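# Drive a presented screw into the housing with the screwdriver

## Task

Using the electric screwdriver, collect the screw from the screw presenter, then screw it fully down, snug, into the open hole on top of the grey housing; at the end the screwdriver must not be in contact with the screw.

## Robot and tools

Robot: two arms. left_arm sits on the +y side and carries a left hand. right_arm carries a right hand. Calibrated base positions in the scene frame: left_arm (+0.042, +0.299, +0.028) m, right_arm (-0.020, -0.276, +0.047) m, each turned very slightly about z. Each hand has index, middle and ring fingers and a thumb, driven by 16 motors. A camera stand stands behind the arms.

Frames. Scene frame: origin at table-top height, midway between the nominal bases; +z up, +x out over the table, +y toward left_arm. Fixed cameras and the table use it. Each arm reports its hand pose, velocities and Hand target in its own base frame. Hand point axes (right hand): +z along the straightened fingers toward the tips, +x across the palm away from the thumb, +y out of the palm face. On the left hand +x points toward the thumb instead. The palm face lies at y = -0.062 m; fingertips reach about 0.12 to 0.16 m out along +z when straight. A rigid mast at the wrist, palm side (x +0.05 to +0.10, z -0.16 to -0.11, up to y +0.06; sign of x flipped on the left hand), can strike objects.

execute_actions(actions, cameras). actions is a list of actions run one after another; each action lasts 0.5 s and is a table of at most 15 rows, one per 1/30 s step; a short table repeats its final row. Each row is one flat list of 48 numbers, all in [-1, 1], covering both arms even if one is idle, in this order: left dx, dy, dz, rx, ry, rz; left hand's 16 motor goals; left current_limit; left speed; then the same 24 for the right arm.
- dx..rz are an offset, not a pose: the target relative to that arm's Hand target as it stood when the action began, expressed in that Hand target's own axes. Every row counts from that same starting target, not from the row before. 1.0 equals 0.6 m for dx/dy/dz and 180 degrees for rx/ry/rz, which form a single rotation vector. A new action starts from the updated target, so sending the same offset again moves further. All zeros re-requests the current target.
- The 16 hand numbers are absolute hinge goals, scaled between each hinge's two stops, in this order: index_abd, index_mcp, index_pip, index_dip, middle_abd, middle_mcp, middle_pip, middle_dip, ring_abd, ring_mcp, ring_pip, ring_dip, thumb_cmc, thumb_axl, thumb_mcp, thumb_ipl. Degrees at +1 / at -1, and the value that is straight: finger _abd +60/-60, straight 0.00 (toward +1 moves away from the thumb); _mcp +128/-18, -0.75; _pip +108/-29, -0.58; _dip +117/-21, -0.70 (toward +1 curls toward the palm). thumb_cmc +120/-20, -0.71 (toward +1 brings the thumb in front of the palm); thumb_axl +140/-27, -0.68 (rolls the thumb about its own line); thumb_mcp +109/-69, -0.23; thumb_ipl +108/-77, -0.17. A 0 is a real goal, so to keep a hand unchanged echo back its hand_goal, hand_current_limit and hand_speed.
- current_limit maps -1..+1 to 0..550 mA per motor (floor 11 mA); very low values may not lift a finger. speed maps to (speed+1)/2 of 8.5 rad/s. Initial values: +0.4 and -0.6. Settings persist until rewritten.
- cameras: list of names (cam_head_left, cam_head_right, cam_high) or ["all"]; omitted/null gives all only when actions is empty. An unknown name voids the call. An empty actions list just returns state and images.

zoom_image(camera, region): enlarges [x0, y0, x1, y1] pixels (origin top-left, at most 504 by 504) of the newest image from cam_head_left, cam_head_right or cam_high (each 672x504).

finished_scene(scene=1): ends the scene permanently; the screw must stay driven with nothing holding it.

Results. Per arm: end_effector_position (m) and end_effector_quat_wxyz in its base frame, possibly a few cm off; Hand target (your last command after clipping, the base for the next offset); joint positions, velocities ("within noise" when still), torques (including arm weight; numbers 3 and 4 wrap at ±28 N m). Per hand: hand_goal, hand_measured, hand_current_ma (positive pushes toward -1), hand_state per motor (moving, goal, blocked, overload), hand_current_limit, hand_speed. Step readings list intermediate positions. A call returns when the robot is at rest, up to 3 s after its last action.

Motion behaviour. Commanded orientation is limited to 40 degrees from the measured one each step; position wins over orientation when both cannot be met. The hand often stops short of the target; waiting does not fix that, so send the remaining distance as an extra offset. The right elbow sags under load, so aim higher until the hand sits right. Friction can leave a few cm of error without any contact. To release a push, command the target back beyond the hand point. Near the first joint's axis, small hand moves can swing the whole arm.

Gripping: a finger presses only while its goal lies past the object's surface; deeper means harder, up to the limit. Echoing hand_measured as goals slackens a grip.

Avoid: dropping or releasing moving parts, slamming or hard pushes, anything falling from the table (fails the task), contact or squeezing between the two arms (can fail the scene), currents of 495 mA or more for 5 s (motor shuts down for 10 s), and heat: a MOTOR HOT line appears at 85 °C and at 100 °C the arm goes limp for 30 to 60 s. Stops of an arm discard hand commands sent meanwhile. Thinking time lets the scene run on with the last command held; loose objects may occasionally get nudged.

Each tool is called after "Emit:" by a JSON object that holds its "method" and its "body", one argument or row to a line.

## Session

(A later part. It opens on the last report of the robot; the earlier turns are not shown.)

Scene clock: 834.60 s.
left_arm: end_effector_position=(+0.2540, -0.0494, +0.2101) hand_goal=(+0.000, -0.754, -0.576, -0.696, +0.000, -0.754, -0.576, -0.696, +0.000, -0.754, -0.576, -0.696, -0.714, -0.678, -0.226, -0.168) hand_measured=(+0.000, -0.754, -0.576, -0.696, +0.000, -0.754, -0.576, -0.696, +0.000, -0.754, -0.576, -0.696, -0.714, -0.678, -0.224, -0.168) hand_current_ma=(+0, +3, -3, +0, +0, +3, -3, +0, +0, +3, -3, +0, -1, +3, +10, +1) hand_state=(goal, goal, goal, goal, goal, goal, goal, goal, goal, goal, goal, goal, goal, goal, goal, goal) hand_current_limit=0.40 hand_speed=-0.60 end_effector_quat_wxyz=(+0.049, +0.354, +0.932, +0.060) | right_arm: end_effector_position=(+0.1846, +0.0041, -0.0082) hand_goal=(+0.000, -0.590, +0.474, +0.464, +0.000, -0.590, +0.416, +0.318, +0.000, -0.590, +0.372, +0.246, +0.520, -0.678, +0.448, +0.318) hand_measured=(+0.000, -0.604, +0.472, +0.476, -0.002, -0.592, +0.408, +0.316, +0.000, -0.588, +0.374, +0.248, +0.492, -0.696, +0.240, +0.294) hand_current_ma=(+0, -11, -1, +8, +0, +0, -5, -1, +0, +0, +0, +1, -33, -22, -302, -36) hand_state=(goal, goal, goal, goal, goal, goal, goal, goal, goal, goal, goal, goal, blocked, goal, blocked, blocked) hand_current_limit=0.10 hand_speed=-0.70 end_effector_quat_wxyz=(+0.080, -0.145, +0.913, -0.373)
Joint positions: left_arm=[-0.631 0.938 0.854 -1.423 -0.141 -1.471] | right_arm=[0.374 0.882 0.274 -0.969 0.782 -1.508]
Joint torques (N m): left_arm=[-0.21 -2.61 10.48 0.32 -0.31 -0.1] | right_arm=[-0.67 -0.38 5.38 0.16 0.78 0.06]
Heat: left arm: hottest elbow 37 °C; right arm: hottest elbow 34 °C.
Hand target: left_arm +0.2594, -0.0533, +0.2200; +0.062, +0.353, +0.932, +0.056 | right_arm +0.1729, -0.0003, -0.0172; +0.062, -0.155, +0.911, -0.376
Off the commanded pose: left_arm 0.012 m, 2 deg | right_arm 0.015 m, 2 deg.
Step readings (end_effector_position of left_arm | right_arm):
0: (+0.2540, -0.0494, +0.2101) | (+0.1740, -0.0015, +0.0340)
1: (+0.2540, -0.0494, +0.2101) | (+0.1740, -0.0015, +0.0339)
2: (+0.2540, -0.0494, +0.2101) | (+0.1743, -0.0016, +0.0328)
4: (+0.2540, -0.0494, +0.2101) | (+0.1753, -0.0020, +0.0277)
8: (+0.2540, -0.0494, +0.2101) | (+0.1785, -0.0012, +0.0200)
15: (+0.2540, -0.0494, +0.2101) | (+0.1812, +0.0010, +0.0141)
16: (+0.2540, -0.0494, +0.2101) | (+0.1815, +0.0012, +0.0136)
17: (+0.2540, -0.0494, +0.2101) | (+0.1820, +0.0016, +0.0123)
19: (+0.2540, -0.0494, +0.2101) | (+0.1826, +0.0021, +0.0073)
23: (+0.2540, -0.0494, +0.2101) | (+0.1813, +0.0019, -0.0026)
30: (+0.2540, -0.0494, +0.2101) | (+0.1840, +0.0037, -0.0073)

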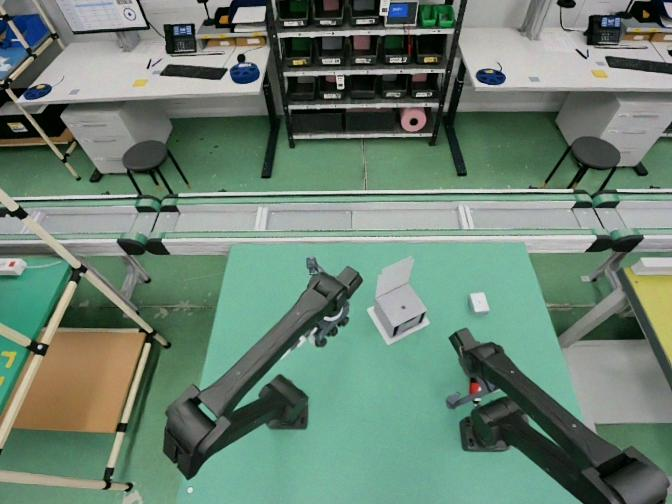

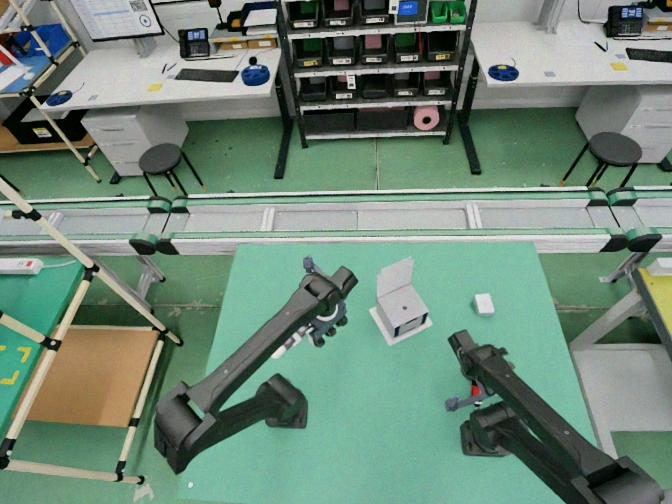

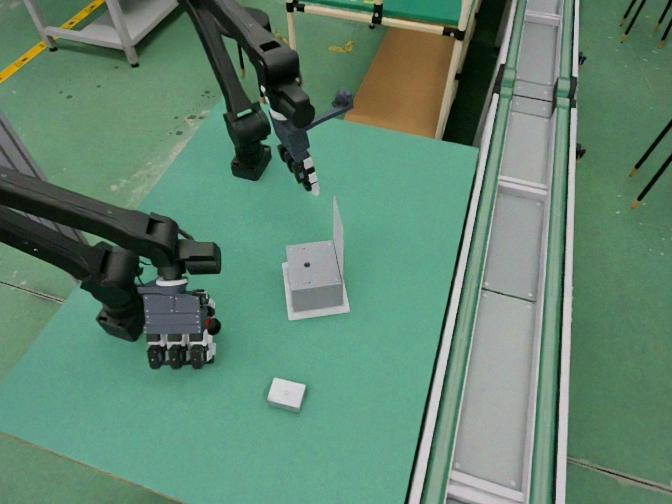

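Emit:
{"method": "execute_actions", "body": {
  "actions": [
    [[0,0,0,0,0,0,0,-0.754,-0.576,-0.696,0,-0.754,-0.576,-0.696,0,-0.754,-0.576,-0.696,-0.714,-0.678,-0.226,-0.168,0.4,-0.6,0,0,0,0,0,0,0,-0.589,0.474,0.464,0,-0.589,0.416,0.319,0,-0.589,0.372,0.246,0.521,-0.678,-0.1,0.1,0.1,-0.8]],
    [[0,0,0,0,0,0,0,-0.754,-0.576,-0.696,0,-0.754,-0.576,-0.696,0,-0.754,-0.576,-0.696,-0.714,-0.678,-0.226,-0.168,0.4,-0.6,0,0,0,0,0,0,0,-0.589,0.474,0.464,0,-0.589,0.416,0.319,0,-0.589,0.372,0.246,0.521,-0.678,-0.226,-0.168,0.1,-0.8]]
  ],
  "cameras": ["all"]
}}

Emit:
{"method": "zoom_image", "body": {
  "camera": "cam_high",
  "region": [100, 260, 230, 370]
}}

Emit:
{"method": "zoom_image", "body": {
  "camera": "cam_head_left",
  "region": [440, 330, 540, 430]
}}

Scene clock: 847.17 s.
left_arm: end_effector_position=(+0.2540, -0.0494, +0.2101) hand_goal=(+0.000, -0.754, -0.576, -0.696, +0.000, -0.754, -0.576, -0.696, +0.000, -0.754, -0.576, -0.696, -0.714, -0.678, -0.226, -0.168) hand_measured=(+0.000, -0.754, -0.576, -0.696, +0.000, -0.754, -0.576, -0.696, +0.000, -0.754, -0.576, -0.696, -0.714, -0.678, -0.224, -0.168) hand_current_ma=(+0, +3, -3, +0, +0, +3, -3, +0, +0, +3, -3, +0, -1, +3, +10, +1) hand_state=(goal, goal, goal, goal, goal, goal, goal, goal, goal, goal, goal, goal, goal, goal, goal, goal) hand_current_limit=0.40 hand_speed=-0.60 end_effector_quat_wxyz=(+0.049, +0.354, +0.932, +0.060) | right_arm: end_effector_position=(+0.1791, +0.0020, -0.0127) hand_goal=(+0.000, -0.590, +0.474, +0.464, +0.000, -0.590, +0.416, +0.318, +0.000, -0.590, +0.372, +0.246, +0.520, -0.678, -0.226, -0.168) hand_measured=(+0.002, -0.588, +0.468, +0.460, -0.002, -0.588, +0.410, +0.316, +0.000, -0.588, +0.374, +0.248, +0.518, -0.680, -0.218, -0.164) hand_current_ma=(+1, +0, -2, -1, +0, +0, -2, -1, +0, +0, +0, +1, +0, -1, +7, +1) hand_state=(goal, goal, goal, goal, goal, goal, goal, goal, goal, goal, goal, goal, goal, goal, goal, goal) hand_current_limit=0.10 hand_speed=-0.80 end_effector_quat_wxyz=(+0.072, -0.148, +0.913, -0.374)
Joint positions: left_arm=[-0.631 0.938 0.854 -1.423 -0.141 -1.471] | right_arm=[0.374 0.887 0.263 -0.969 0.782 -1.509]
Joint torques (N m): left_arm=[-0.44 -2.37 10.45 0.2 -0.33 -0.14] | right_arm=[0.32 -0.56 5.97 0.49 0.73 0.02]
Heat: left arm: hottest elbow 37 °C; right arm: hottest elbow 33 °C.
Hand target: left_arm +0.2594, -0.0533, +0.2200; +0.062, +0.353, +0.932, +0.056 | right_arm +0.1730, -0.0002, -0.0171; +0.062, -0.155, +0.911, -0.377
Off the commanded pose: left_arm 0.012 m, 2 deg | right_arm 0.008 m, 1 deg.
Step readings (end_effector_position of left_arm | right_arm):
0: (+0.2540, -0.0494, +0.2101) | (+0.1846, +0.0041, -0.0082)
1: (+0.2540, -0.0494, +0.2101) | (+0.1846, +0.0041, -0.0082)
2: (+0.2540, -0.0494, +0.2101) | (+0.1846, +0.0041, -0.0083)
4: (+0.2540, -0.0494, +0.2101) | (+0.1846, +0.0041, -0.0083)
8: (+0.2540, -0.0494, +0.2101) | (+0.1824, +0.0033, -0.0101)
15: (+0.2540, -0.0494, +0.2101) | (+0.1803, +0.0024, -0.0119)
16: (+0.2540, -0.0494, +0.2101) | (+0.1801, +0.0024, -0.0119)
17: (+0.2540, -0.0494, +0.2101) | (+0.1796, +0.0022, -0.0123)
19: (+0.2540, -0.0494, +0.2101) | (+0.1791, +0.0020, -0.0127)
23: (+0.2540, -0.0494, +0.2101) | (+0.1791, +0.0020, -0.0127)
30: (+0.2540, -0.0494, +0.2101) | (+0.1791, +0.0020, -0.0127)

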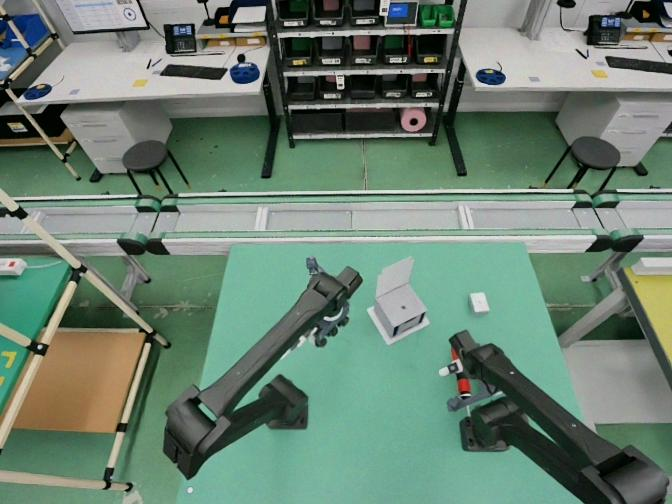

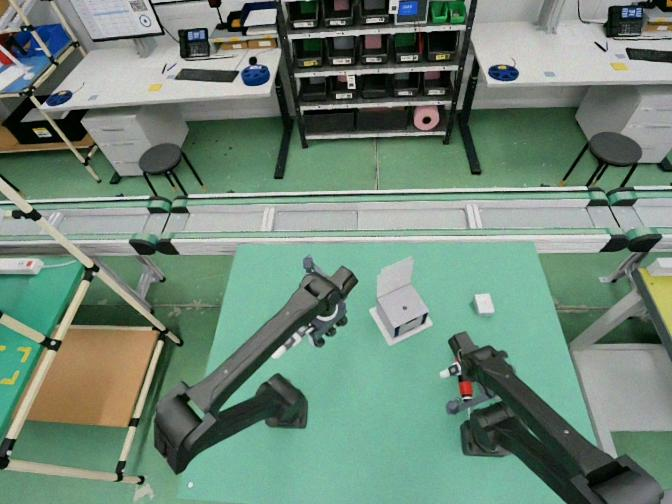

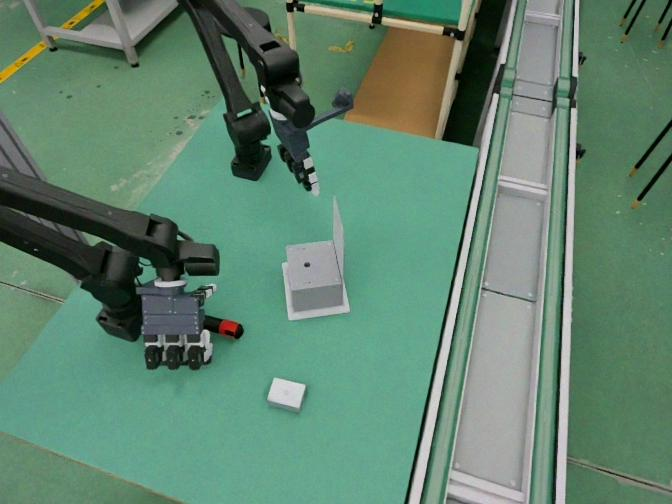

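Scaled by 3.877 from the camera's 672x504 image, which has a finer 960x720 frame.

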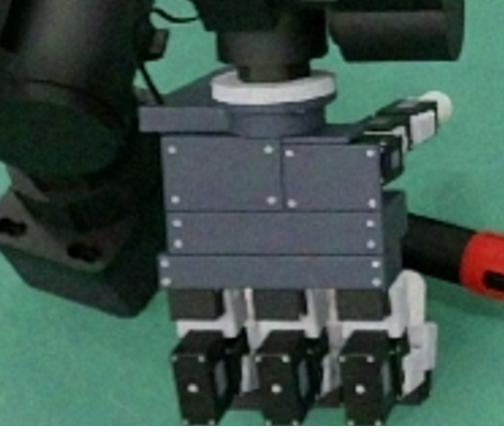

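Scaled by 5.040 from the camera's 672x504 image, which has a finer 960x720 frame.

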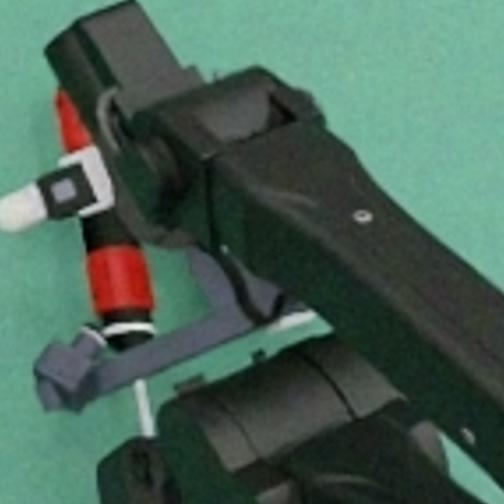

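Emit:
{"method": "execute_actions", "body": {
  "actions": []
}}

Emit:
{"method": "zoom_image", "body": {
  "camera": "cam_high",
  "region": [180, 280, 280, 360]
}}

Emit:
{"method": "zoom_image", "body": {
  "camera": "cam_head_left",
  "region": [420, 330, 520, 430]
}}

Emit:
{"method": "zoom_image", "body": {
  "camera": "cam_head_right",
  "region": [420, 330, 520, 430]
}}

Scene clock: 850.13 s.
left_arm: end_effector_position=(+0.2540, -0.0494, +0.2101) hand_goal=(+0.000, -0.754, -0.576, -0.696, +0.000, -0.754, -0.576, -0.696, +0.000, -0.754, -0.576, -0.696, -0.714, -0.678, -0.226, -0.168) hand_measured=(+0.000, -0.754, -0.576, -0.696, +0.000, -0.754, -0.576, -0.696, +0.000, -0.754, -0.576, -0.696, -0.714, -0.678, -0.224, -0.168) hand_current_ma=(+0, +3, -3, +0, +0, +3, -3, +0, +0, +3, -3, +0, -1, +3, +10, +1) hand_state=(goal, goal, goal, goal, goal, goal, goal, goal, goal, goal, goal, goal, goal, goal, goal, goal) hand_current_limit=0.40 hand_speed=-0.60 end_effector_quat_wxyz=(+0.049, +0.354, +0.932, +0.060) | right_arm: end_effector_position=(+0.1791, +0.0019, -0.0126) hand_goal=(+0.000, -0.590, +0.474, +0.464, +0.000, -0.590, +0.416, +0.318, +0.000, -0.590, +0.372, +0.246, +0.520, -0.678, -0.226, -0.168) hand_measured=(+0.002, -0.588, +0.468, +0.460, -0.002, -0.588, +0.410, +0.316, +0.000, -0.588, +0.374, +0.248, +0.518, -0.680, -0.218, -0.164) hand_current_ma=(+1, +0, -2, -1, +0, +0, -2, -1, +0, +0, +0, +1, +0, -1, +7, +1) hand_state=(goal, goal, goal, goal, goal, goal, goal, goal, goal, goal, goal, goal, goal, goal, goal, goal) hand_current_limit=0.10 hand_speed=-0.80 end_effector_quat_wxyz=(+0.072, -0.148, +0.912, -0.375)
Joint positions: left_arm=[-0.631 0.938 0.854 -1.423 -0.141 -1.471] | right_arm=[0.374 0.887 0.263 -0.969 0.783 -1.509]
Joint velocities: within noise
Joint torques (N m): left_arm=[-0.32 -2.67 10.43 0.28 -0.32 -0.13] | right_arm=[0.44 -0.03 6.16 0.17 0.72 0.03]
Heat: left arm: hottest elbow 37 °C; right arm: hottest elbow 32 °C.
Hand target: left_arm +0.2594, -0.0533, +0.2200; +0.062, +0.353, +0.932, +0.056 | right_arm +0.1730, -0.0002, -0.0171; +0.062, -0.155, +0.911, -0.377
Off the commanded pose: left_arm 0.012 m, 2 deg | right_arm 0.008 m, 1 deg.

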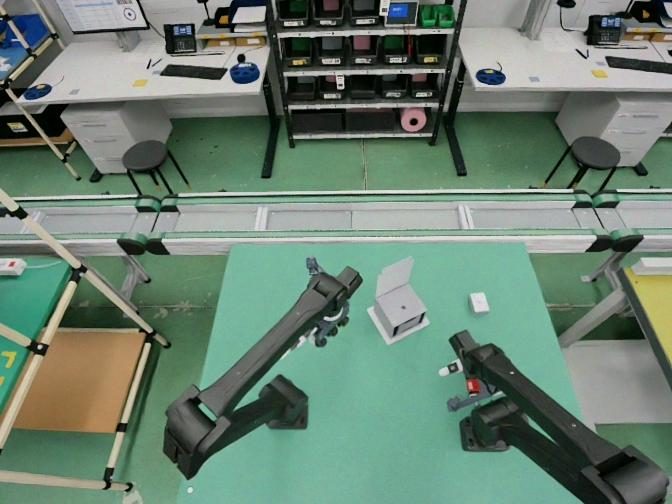

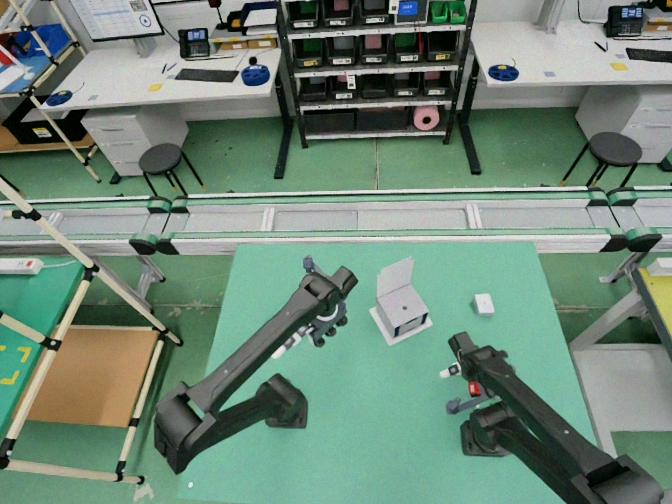

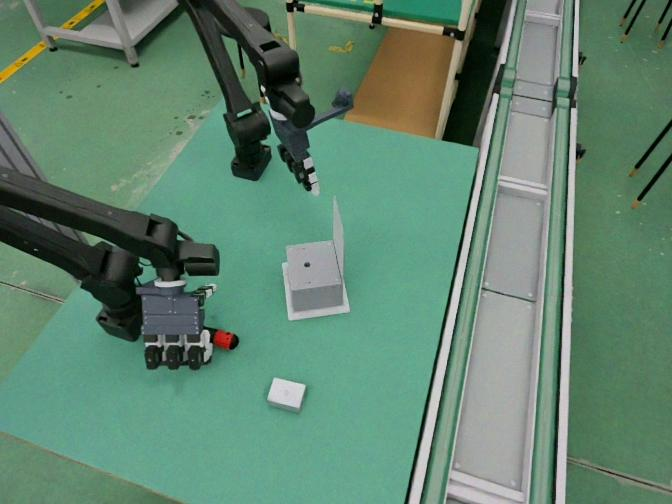

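Scaled by 5.040 from the camera's 672x504 image, which has a finer 960x720 frame.

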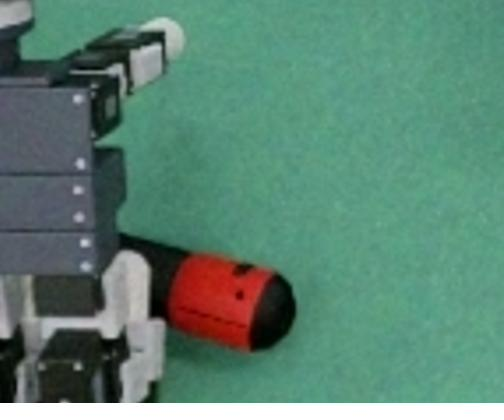

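Scaled by 5.040 from the camera's 672x504 image, which has a finer 960x720 frame.

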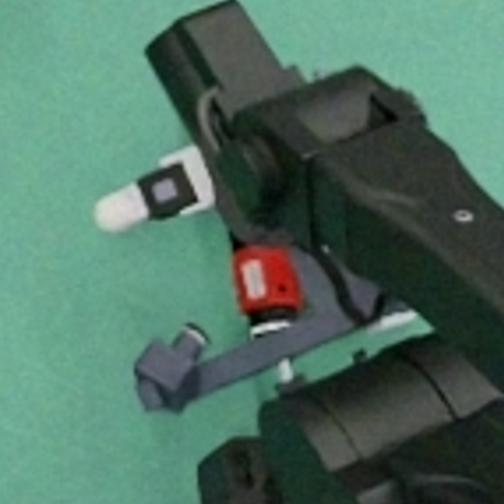

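Scaled by 5.040 from the camera's 672x504 image, which has a finer 960x720 frame.

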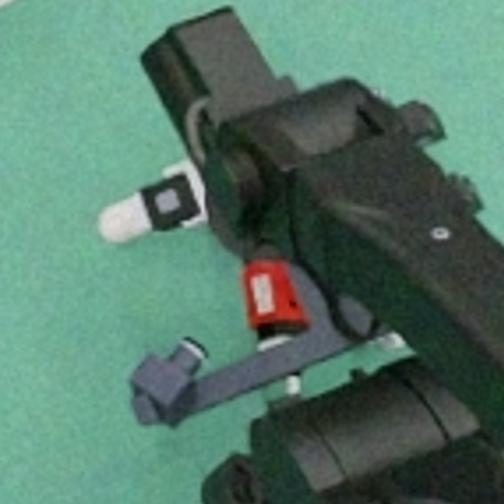

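Emit:
{"method": "execute_actions", "body": {
  "actions": [
    [[0,0,0,0,0,0,0,-0.754,-0.576,-0.696,0,-0.754,-0.576,-0.696,0,-0.754,-0.576,-0.696,-0.714,-0.678,-0.226,-0.168,0.4,-0.6,0,-0.06,-0.06,0,0,0,0,-0.589,0.474,0.464,0,-0.589,0.416,0.319,0,-0.589,0.372,0.246,0.521,-0.678,-0.226,-0.168,0.1,-0.8]],
    [[0,0,0,0,0,0,0,-0.754,-0.576,-0.696,0,-0.754,-0.576,-0.696,0,-0.754,-0.576,-0.696,-0.714,-0.678,-0.226,-0.168,0.4,-0.6,-0.06,-0.11,-0.11,0,0,0,0,-0.589,0.474,0.464,0,-0.589,0.416,0.319,0,-0.589,0.372,0.246,0.521,-0.678,-0.226,-0.168,0.1,-0.8]]
  ],
  "cameras": ["all"]
}}

Emit:
{"method": "zoom_image", "body": {
  "camera": "cam_high",
  "region": [110, 260, 250, 380]
}}

Emit:
{"method": "zoom_image", "body": {
  "camera": "cam_head_left",
  "region": [420, 330, 520, 430]
}}

Emit:
{"method": "zoom_image", "body": {
  "camera": "cam_head_right",
  "region": [420, 330, 520, 430]
}}

Scene clock: 859.70 s.
left_arm: end_effector_position=(+0.2540, -0.0494, +0.2101) hand_goal=(+0.000, -0.754, -0.576, -0.696, +0.000, -0.754, -0.576, -0.696, +0.000, -0.754, -0.576, -0.696, -0.714, -0.678, -0.226, -0.168) hand_measured=(+0.000, -0.754, -0.576, -0.696, +0.000, -0.754, -0.576, -0.696, +0.000, -0.754, -0.576, -0.696, -0.714, -0.678, -0.224, -0.168) hand_current_ma=(+0, +3, -3, +0, +0, +3, -3, +0, +0, +3, -3, +0, -1, +3, +10, +1) hand_state=(goal, goal, goal, goal, goal, goal, goal, goal, goal, goal, goal, goal, goal, goal, goal, goal) hand_current_limit=0.40 hand_speed=-0.60 end_effector_quat_wxyz=(+0.049, +0.354, +0.932, +0.060) | right_arm: end_effector_position=(+0.1945, +0.0042, +0.1067) hand_goal=(+0.000, -0.590, +0.474, +0.464, +0.000, -0.590, +0.416, +0.318, +0.000, -0.590, +0.372, +0.246, +0.520, -0.678, -0.226, -0.168) hand_measured=(+0.002, -0.588, +0.470, +0.460, +0.000, -0.588, +0.412, +0.316, +0.000, -0.588, +0.372, +0.248, +0.520, -0.680, -0.218, -0.166) hand_current_ma=(+0, +1, -2, -1, +0, +1, -2, -1, +0, +1, +0, +1, +0, -1, +6, +1) hand_state=(goal, goal, goal, goal, goal, goal, goal, goal, goal, goal, goal, goal, goal, goal, goal, goal) hand_current_limit=0.10 hand_speed=-0.80 end_effector_quat_wxyz=(+0.039, -0.165, +0.909, -0.381)
Joint positions: left_arm=[-0.631 0.938 0.854 -1.423 -0.141 -1.471] | right_arm=[0.352 0.796 0.573 -1.42 0.784 -1.548]
Joint torques (N m): left_arm=[-0.44 -2.55 10.39 0.13 -0.31 -0.12] | right_arm=[1.38 -1.85 11.28 -0.17 0.68 0.22]
Heat: left arm: hottest elbow 37 °C; right arm: hottest elbow 32 °C.
Hand target: left_arm +0.2594, -0.0533, +0.2200; +0.062, +0.353, +0.932, +0.056 | right_arm +0.2075, +0.0115, +0.1270; +0.062, -0.155, +0.911, -0.377
Off the commanded pose: left_arm 0.012 m, 2 deg | right_arm 0.025 m, 3 deg.
Step readings (end_effector_position of left_arm | right_arm):
0: (+0.2540, -0.0494, +0.2101) | (+0.1791, +0.0019, -0.0126)
1: (+0.2540, -0.0494, +0.2101) | (+0.1788, +0.0018, -0.0127)
2: (+0.2540, -0.0494, +0.2101) | (+0.1762, +0.0007, -0.0127)
4: (+0.2540, -0.0494, +0.2101) | (+0.1683, -0.0022, -0.0106)
8: (+0.2540, -0.0494, +0.2101) | (+0.1645, -0.0042, +0.0015)
15: (+0.2540, -0.0494, +0.2101) | (+0.1626, -0.0050, +0.0141)
16: (+0.2540, -0.0494, +0.2101) | (+0.1629, -0.0048, +0.0154)
17: (+0.2540, -0.0494, +0.2101) | (+0.1637, -0.0045, +0.0187)
19: (+0.2540, -0.0494, +0.2101) | (+0.1694, -0.0032, +0.0333)
23: (+0.2540, -0.0494, +0.2101) | (+0.1978, +0.0051, +0.0768)
30: (+0.2540, -0.0494, +0.2101) | (+0.2028, +0.0069, +0.1070)

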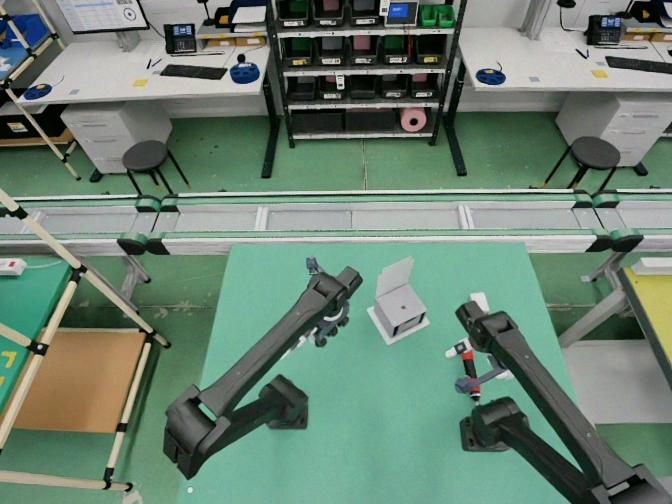

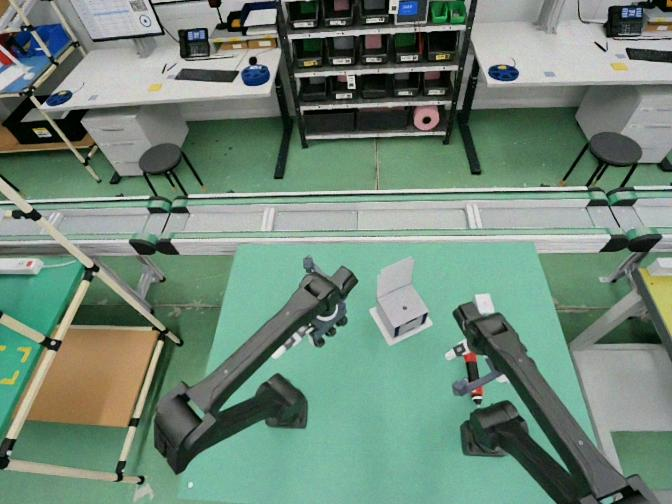

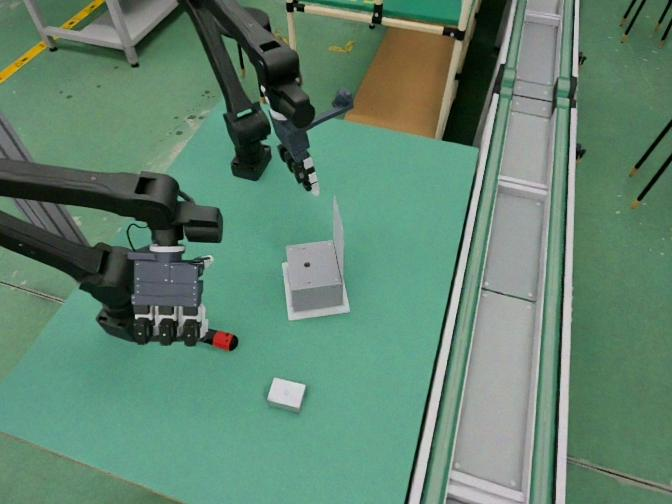

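Scaled by 3.600 from the camera's 672x504 image, which has a finer 960x720 frame.

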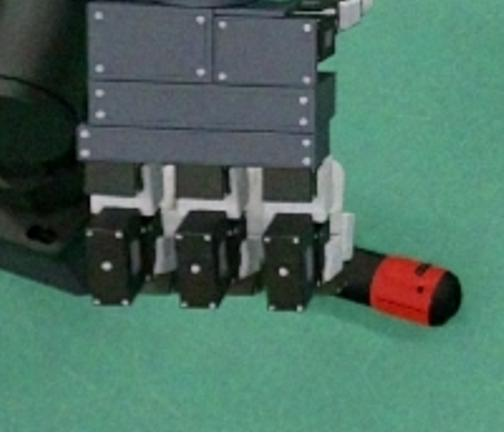

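Scaled by 5.040 from the camera's 672x504 image, which has a finer 960x720 frame.

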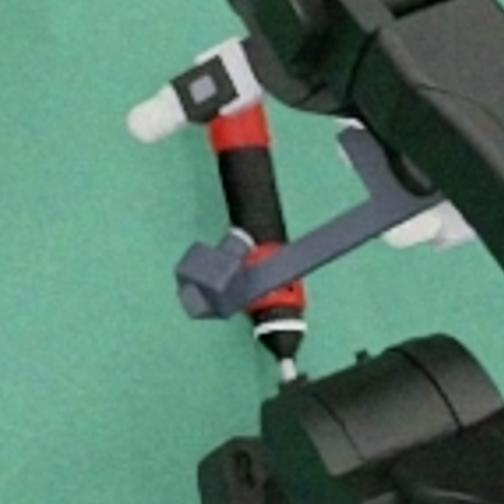

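Scaled by 5.040 from the camera's 672x504 image, which has a finer 960x720 frame.

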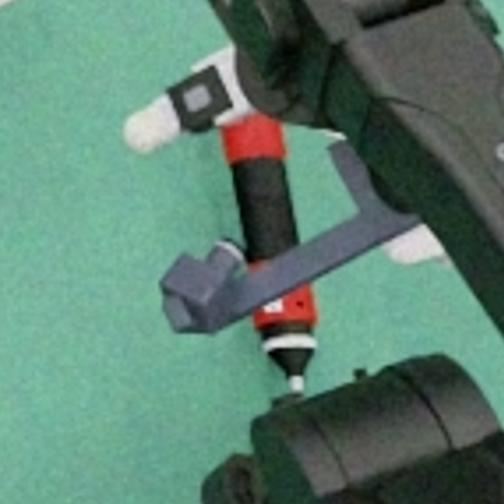

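Emit:
{"method": "execute_actions", "body": {
  "actions": [
    [[0,0,0,0,0,0,0,-0.754,-0.576,-0.696,0,-0.754,-0.576,-0.696,0,-0.754,-0.576,-0.696,-0.714,-0.678,-0.226,-0.168,0.4,-0.6,-0.0205,0.0585,0.0122,0.0276,0.0511,0.0469,0,-0.973,-0.08,0.812,0,-0.973,-0.08,0.812,0,-0.973,-0.08,0.812,0.886,-0.678,0.124,0.243,0.3,-0.3]],
    [[0,0,0,0,0,0,0,-0.754,-0.576,-0.696,0,-0.754,-0.576,-0.696,0,-0.754,-0.576,-0.696,-0.714,-0.678,-0.226,-0.168,0.4,-0.6,0,0.0881,0.0739,0,0,0,0,-0.973,-0.08,0.812,0,-0.973,-0.08,0.812,0,-0.973,-0.08,0.812,0.886,-0.678,0.124,0.243,0.3,-0.3]]
  ],
  "cameras": ["all"]
}}

Emit:
{"method": "zoom_image", "body": {
  "camera": "cam_high",
  "region": [110, 270, 260, 390]
}}

Emit:
{"method": "zoom_image", "body": {
  "camera": "cam_head_left",
  "region": [420, 330, 520, 430]
}}

Emit:
{"method": "zoom_image", "body": {
  "camera": "cam_head_right",
  "region": [420, 330, 520, 430]
}}

Scene clock: 908.20 s.
left_arm: end_effector_position=(+0.2540, -0.0494, +0.2101) hand_goal=(+0.000, -0.754, -0.576, -0.696, +0.000, -0.754, -0.576, -0.696, +0.000, -0.754, -0.576, -0.696, -0.714, -0.678, -0.226, -0.168) hand_measured=(+0.000, -0.754, -0.576, -0.696, +0.000, -0.754, -0.576, -0.696, +0.000, -0.754, -0.576, -0.696, -0.714, -0.678, -0.224, -0.168) hand_current_ma=(+0, +3, -3, +0, +0, +3, -3, +0, +0, +3, -3, +0, -1, +3, +10, +1) hand_state=(goal, goal, goal, goal, goal, goal, goal, goal, goal, goal, goal, goal, goal, goal, goal, goal) hand_current_limit=0.40 hand_speed=-0.60 end_effector_quat_wxyz=(+0.049, +0.354, +0.932, +0.060) | right_arm: end_effector_position=(+0.2120, +0.0332, +0.0320) hand_goal=(+0.000, -0.974, -0.080, +0.812, +0.000, -0.974, -0.080, +0.812, +0.000, -0.974, -0.080, +0.812, +0.886, -0.678, +0.124, +0.242) hand_measured=(+0.002, -0.958, -0.076, +0.808, +0.000, -0.958, -0.076, +0.808, +0.000, -0.958, -0.076, +0.808, +0.882, -0.680, +0.122, +0.240) hand_current_ma=(+0, +15, +1, -1, +0, +13, +1, -1, +0, +14, +1, -1, -2, -1, -1, -1) hand_state=(goal, goal, goal, goal, goal, goal, goal, goal, goal, goal, goal, goal, goal, goal, goal, goal) hand_current_limit=0.30 hand_speed=-0.30 end_effector_quat_wxyz=(+0.021, -0.056, +0.906, -0.419)
Joint positions: left_arm=[-0.631 0.938 0.854 -1.423 -0.141 -1.471] | right_arm=[0.535 1.175 0.528 -1.374 0.768 -0.974]
Joint torques (N m): left_arm=[-0.44 -2.55 10.43 0.18 -0.31 -0.14] | right_arm=[0.79 -3.66 5.6 -0.17 0.89 0.25]
Heat: left arm: hottest elbow 37 °C; right arm: hottest elbow 36 °C.
Hand target: left_arm +0.2594, -0.0533, +0.2200; +0.062, +0.353, +0.932, +0.056 | right_arm +0.2122, +0.0341, +0.0280; +0.023, -0.054, +0.905, -0.421
Off the commanded pose: left_arm 0.012 m, 2 deg | right_arm 0.004 m, 0 deg.
Step readings (end_effector_position of left_arm | right_arm):
0: (+0.2540, -0.0494, +0.2101) | (+0.1945, +0.0042, +0.1067)
1: (+0.2540, -0.0494, +0.2101) | (+0.1945, +0.0044, +0.1065)
2: (+0.2540, -0.0494, +0.2101) | (+0.1943, +0.0058, +0.1057)
4: (+0.2540, -0.0494, +0.2101) | (+0.1936, +0.0104, +0.1020)
8: (+0.2540, -0.0494, +0.2101) | (+0.1904, +0.0197, +0.0877)
15: (+0.2540, -0.0494, +0.2101) | (+0.1905, +0.0217, +0.0807)
16: (+0.2540, -0.0494, +0.2101) | (+0.1915, +0.0220, +0.0810)
17: (+0.2540, -0.0494, +0.2101) | (+0.1940, +0.0234, +0.0798)
19: (+0.2540, -0.0494, +0.2101) | (+0.2011, +0.0275, +0.0733)
23: (+0.2540, -0.0494, +0.2101) | (+0.2058, +0.0310, +0.0502)
30: (+0.2540, -0.0494, +0.2101) | (+0.2091, +0.0319, +0.0334)

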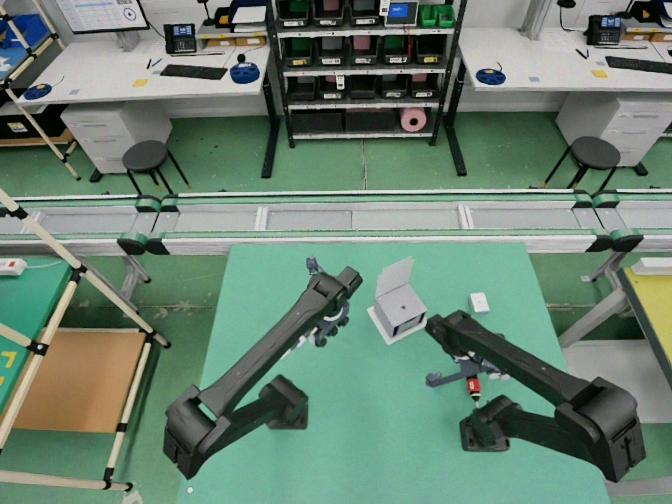

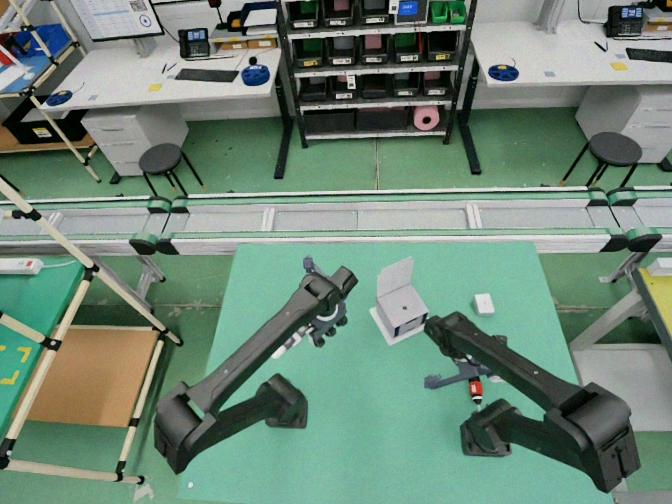

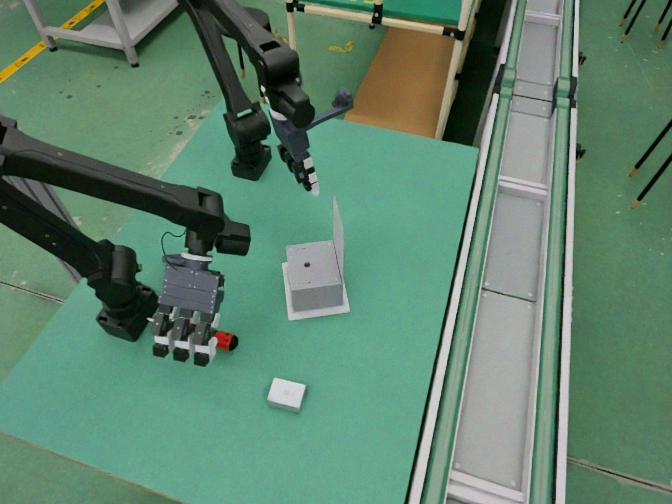

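Scaled by 3.360 from the camera's 672x504 image, which has a finer 960x720 frame.

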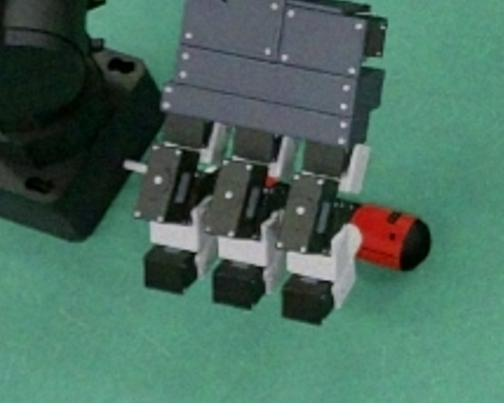

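Scaled by 5.040 from the camera's 672x504 image, which has a finer 960x720 frame.

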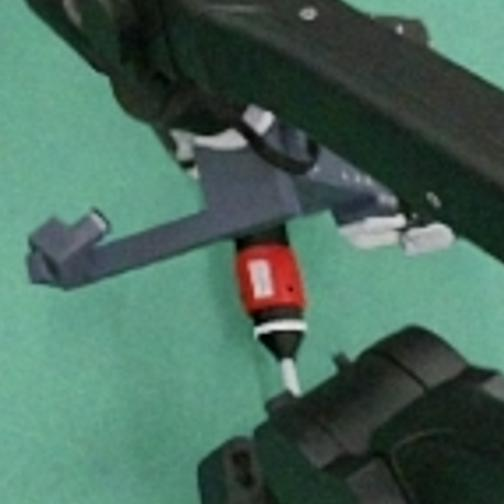

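Scaled by 5.040 from the camera's 672x504 image, which has a finer 960x720 frame.

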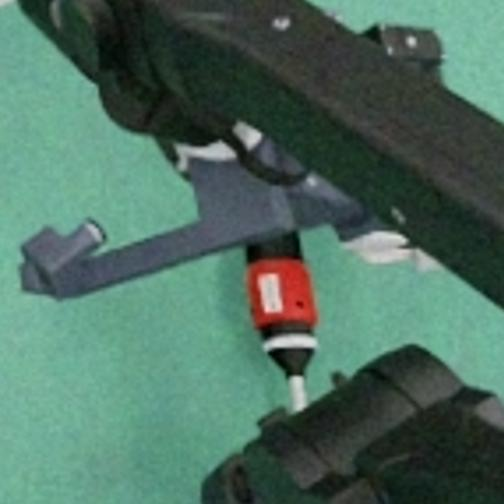

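Emit:
{"method": "execute_actions", "body": {
  "actions": [
    [[0,0,0,0,0,0,0,-0.754,-0.576,-0.696,0,-0.754,-0.576,-0.696,0,-0.754,-0.576,-0.696,-0.714,-0.678,-0.226,-0.168,0.4,-0.6,-0.0068,0.057,0.0435,0,0.0106,0.0089,0,-0.973,-0.08,0.812,0,-0.973,-0.08,0.812,0,-0.973,-0.08,0.812,0.886,-0.678,0.124,0.243,0.1,-0.3]]
  ],
  "cameras": ["cam_high"]
}}

Emit:
{"method": "zoom_image", "body": {
  "camera": "cam_high",
  "region": [110, 270, 260, 390]
}}

Scene clock: 925.60 s.
left_arm: end_effector_position=(+0.2540, -0.0494, +0.2101) hand_goal=(+0.000, -0.754, -0.576, -0.696, +0.000, -0.754, -0.576, -0.696, +0.000, -0.754, -0.576, -0.696, -0.714, -0.678, -0.226, -0.168) hand_measured=(+0.000, -0.754, -0.576, -0.696, +0.000, -0.754, -0.576, -0.696, +0.000, -0.754, -0.576, -0.696, -0.714, -0.678, -0.224, -0.168) hand_current_ma=(+0, +3, -3, +0, +0, +3, -3, +0, +0, +3, -3, +0, -1, +3, +10, +1) hand_state=(goal, goal, goal, goal, goal, goal, goal, goal, goal, goal, goal, goal, goal, goal, goal, goal) hand_current_limit=0.40 hand_speed=-0.60 end_effector_quat_wxyz=(+0.049, +0.354, +0.932, +0.060) | right_arm: end_effector_position=(+0.2159, +0.0358, -0.0114) hand_goal=(+0.000, -0.974, -0.080, +0.812, +0.000, -0.974, -0.080, +0.812, +0.000, -0.974, -0.080, +0.812, +0.886, -0.678, +0.124, +0.242) hand_measured=(+0.002, -0.958, -0.076, +0.808, +0.000, -0.958, -0.076, +0.808, +0.000, -0.958, -0.076, +0.808, +0.882, -0.680, +0.122, +0.240) hand_current_ma=(+0, +14, +1, -1, +0, +13, +1, -1, +0, +13, +1, -1, -1, -1, -1, -1) hand_state=(goal, goal, goal, goal, goal, goal, goal, goal, goal, goal, goal, goal, goal, goal, goal, goal) hand_current_limit=0.10 hand_speed=-0.30 end_effector_quat_wxyz=(+0.012, -0.037, +0.907, -0.420)
Joint positions: left_arm=[-0.631 0.938 0.854 -1.423 -0.141 -1.471] | right_arm=[0.535 1.331 0.495 -1.222 0.751 -0.923]
Joint torques (N m): left_arm=[-0.5 -2.49 10.47 0.32 -0.31 -0.11] | right_arm=[1.08 -4.25 4.59 -0.31 0.72 0.25]
Heat: left arm: hottest elbow 37 °C; right arm: hottest elbow 34 °C.
Hand target: left_arm +0.2594, -0.0533, +0.2200; +0.062, +0.353, +0.932, +0.056 | right_arm +0.2159, +0.0367, -0.0150; +0.014, -0.035, +0.906, -0.422
Off the commanded pose: left_arm 0.012 m, 2 deg | right_arm 0.004 m, 0 deg.
Step readings (end_effector_position of left_arm | right_arm):
0: (+0.2540, -0.0494, +0.2101) | (+0.2121, +0.0332, +0.0320)
1: (+0.2540, -0.0494, +0.2101) | (+0.2123, +0.0333, +0.0319)
2: (+0.2540, -0.0494, +0.2101) | (+0.2134, +0.0339, +0.0302)
4: (+0.2540, -0.0494, +0.2101) | (+0.2154, +0.0357, +0.0223)
8: (+0.2540, -0.0494, +0.2101) | (+0.2116, +0.0339, +0.0007)
15: (+0.2540, -0.0494, +0.2101) | (+0.2144, +0.0350, -0.0104)
Images, in order (width x height): cam_high 672x504.

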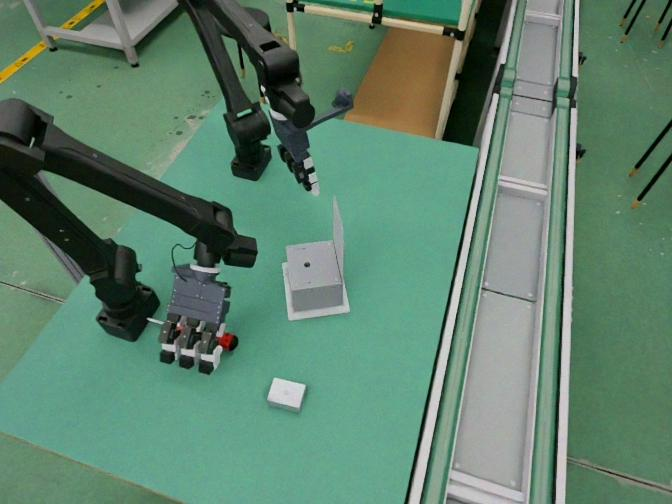

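Scaled by 3.360 from the camera's 672x504 image, which has a finer 960x720 frame.

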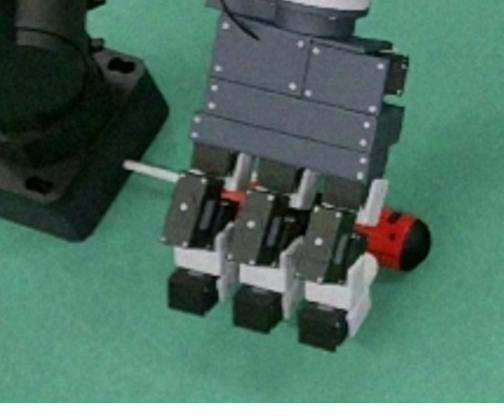

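Emit:
{"method": "execute_actions", "body": {
  "actions": [
    [[0,0,0,0,0,0,0,-0.754,-0.576,-0.696,0,-0.754,-0.576,-0.696,0,-0.754,-0.576,-0.696,-0.714,-0.678,-0.226,-0.168,0.4,-0.6,-0.001,0.043,0.036,0,0,0,0,-0.973,-0.08,0.812,0,-0.973,-0.08,0.812,0,-0.973,-0.08,0.812,0.886,-0.678,0.124,0.243,-0.2,-0.3]]
  ],
  "cameras": ["all"]
}}

Emit:
{"method": "zoom_image", "body": {
  "camera": "cam_high",
  "region": [110, 270, 260, 390]
}}

Emit:
{"method": "zoom_image", "body": {
  "camera": "cam_head_left",
  "region": [420, 330, 520, 430]
}}

Scene clock: 930.90 s.
left_arm: end_effector_position=(+0.2540, -0.0494, +0.2101) hand_goal=(+0.000, -0.754, -0.576, -0.696, +0.000, -0.754, -0.576, -0.696, +0.000, -0.754, -0.576, -0.696, -0.714, -0.678, -0.226, -0.168) hand_measured=(+0.000, -0.754, -0.576, -0.696, +0.000, -0.754, -0.576, -0.696, +0.000, -0.754, -0.576, -0.696, -0.714, -0.678, -0.224, -0.168) hand_current_ma=(+0, +3, -3, +0, +0, +3, -3, +0, +0, +3, -3, +0, -1, +3, +10, +1) hand_state=(goal, goal, goal, goal, goal, goal, goal, goal, goal, goal, goal, goal, goal, goal, goal, goal) hand_current_limit=0.40 hand_speed=-0.60 end_effector_quat_wxyz=(+0.049, +0.354, +0.932, +0.060) | right_arm: end_effector_position=(+0.2166, +0.0354, -0.0414) hand_goal=(+0.000, -0.974, -0.080, +0.812, +0.000, -0.974, -0.080, +0.812, +0.000, -0.974, -0.080, +0.812, +0.886, -0.678, +0.124, +0.242) hand_measured=(+0.002, -0.960, -0.072, +0.822, +0.000, -0.960, -0.072, +0.820, +0.000, -0.960, -0.072, +0.820, +0.882, -0.680, +0.122, +0.242) hand_current_ma=(+0, +11, +4, +6, +0, +11, +5, +5, +0, +12, +5, +5, -1, -1, -1, +0) hand_state=(goal, goal, goal, goal, goal, goal, goal, goal, goal, goal, goal, goal, goal, goal, goal, goal) hand_current_limit=-0.20 hand_speed=-0.30 end_effector_quat_wxyz=(+0.012, -0.037, +0.906, -0.422)
Joint positions: left_arm=[-0.631 0.938 0.854 -1.423 -0.141 -1.471] | right_arm=[0.535 1.435 0.469 -1.096 0.754 -0.919]
Joint torques (N m): left_arm=[-0.67 -2.78 10.51 0.27 -0.32 -0.1] | right_arm=[1.08 -3.6 3.45 0.31 0.55 0.19]
Heat: left arm: hottest elbow 37 °C; right arm: hottest elbow 34 °C.
Hand target: left_arm +0.2594, -0.0533, +0.2200; +0.062, +0.353, +0.932, +0.056 | right_arm +0.2164, +0.0368, -0.0486; +0.014, -0.035, +0.906, -0.422
Off the commanded pose: left_arm 0.012 m, 2 deg | right_arm 0.007 m, 0 deg.
Step readings (end_effector_position of left_arm | right_arm):
0: (+0.2540, -0.0494, +0.2101) | (+0.2160, +0.0358, -0.0114)
1: (+0.2540, -0.0494, +0.2101) | (+0.2162, +0.0359, -0.0115)
2: (+0.2540, -0.0494, +0.2101) | (+0.2171, +0.0365, -0.0127)
4: (+0.2540, -0.0494, +0.2101) | (+0.2195, +0.0378, -0.0194)
8: (+0.2540, -0.0494, +0.2101) | (+0.2164, +0.0359, -0.0353)
15: (+0.2540, -0.0494, +0.2101) | (+0.2164, +0.0353, -0.0413)

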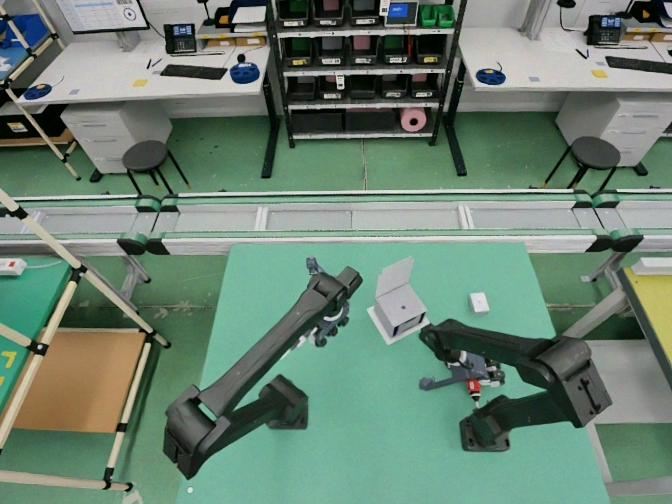

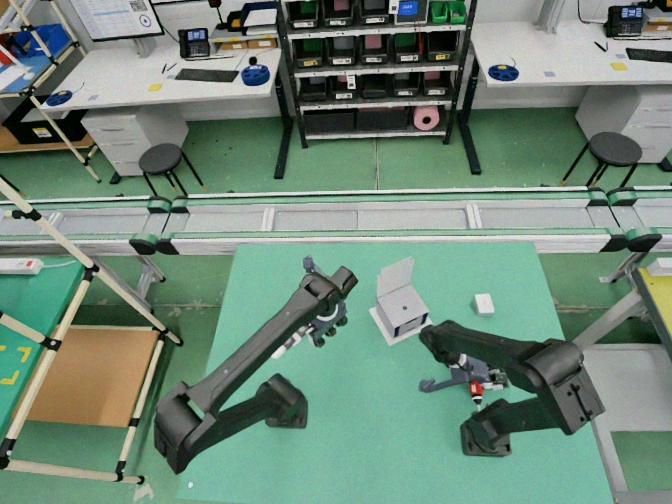

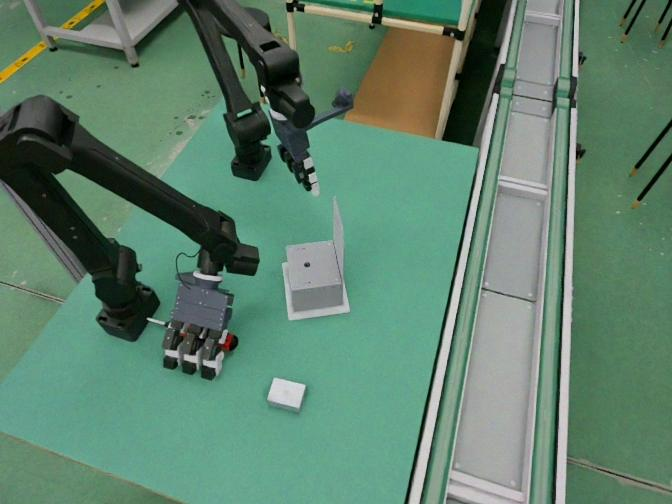

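Scaled by 3.360 from the camera's 672x504 image, which has a finer 960x720 frame.

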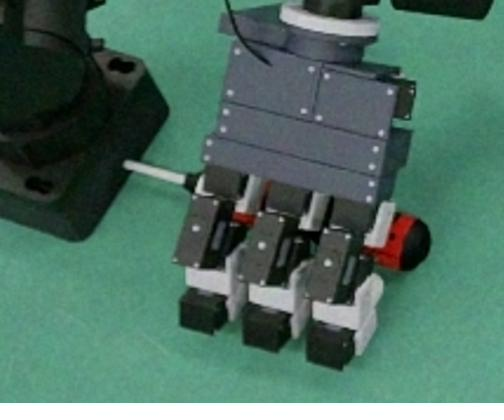

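Scaled by 5.040 from the camera's 672x504 image, which has a finer 960x720 frame.

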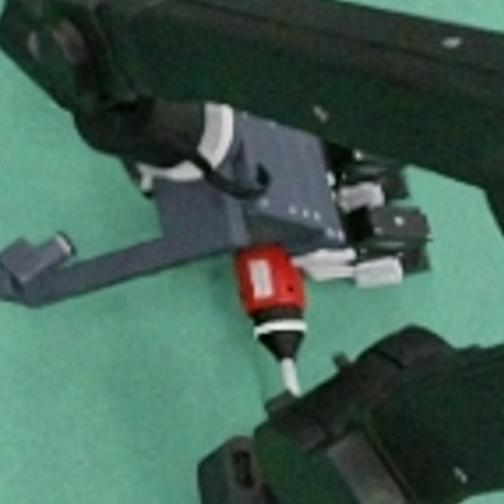

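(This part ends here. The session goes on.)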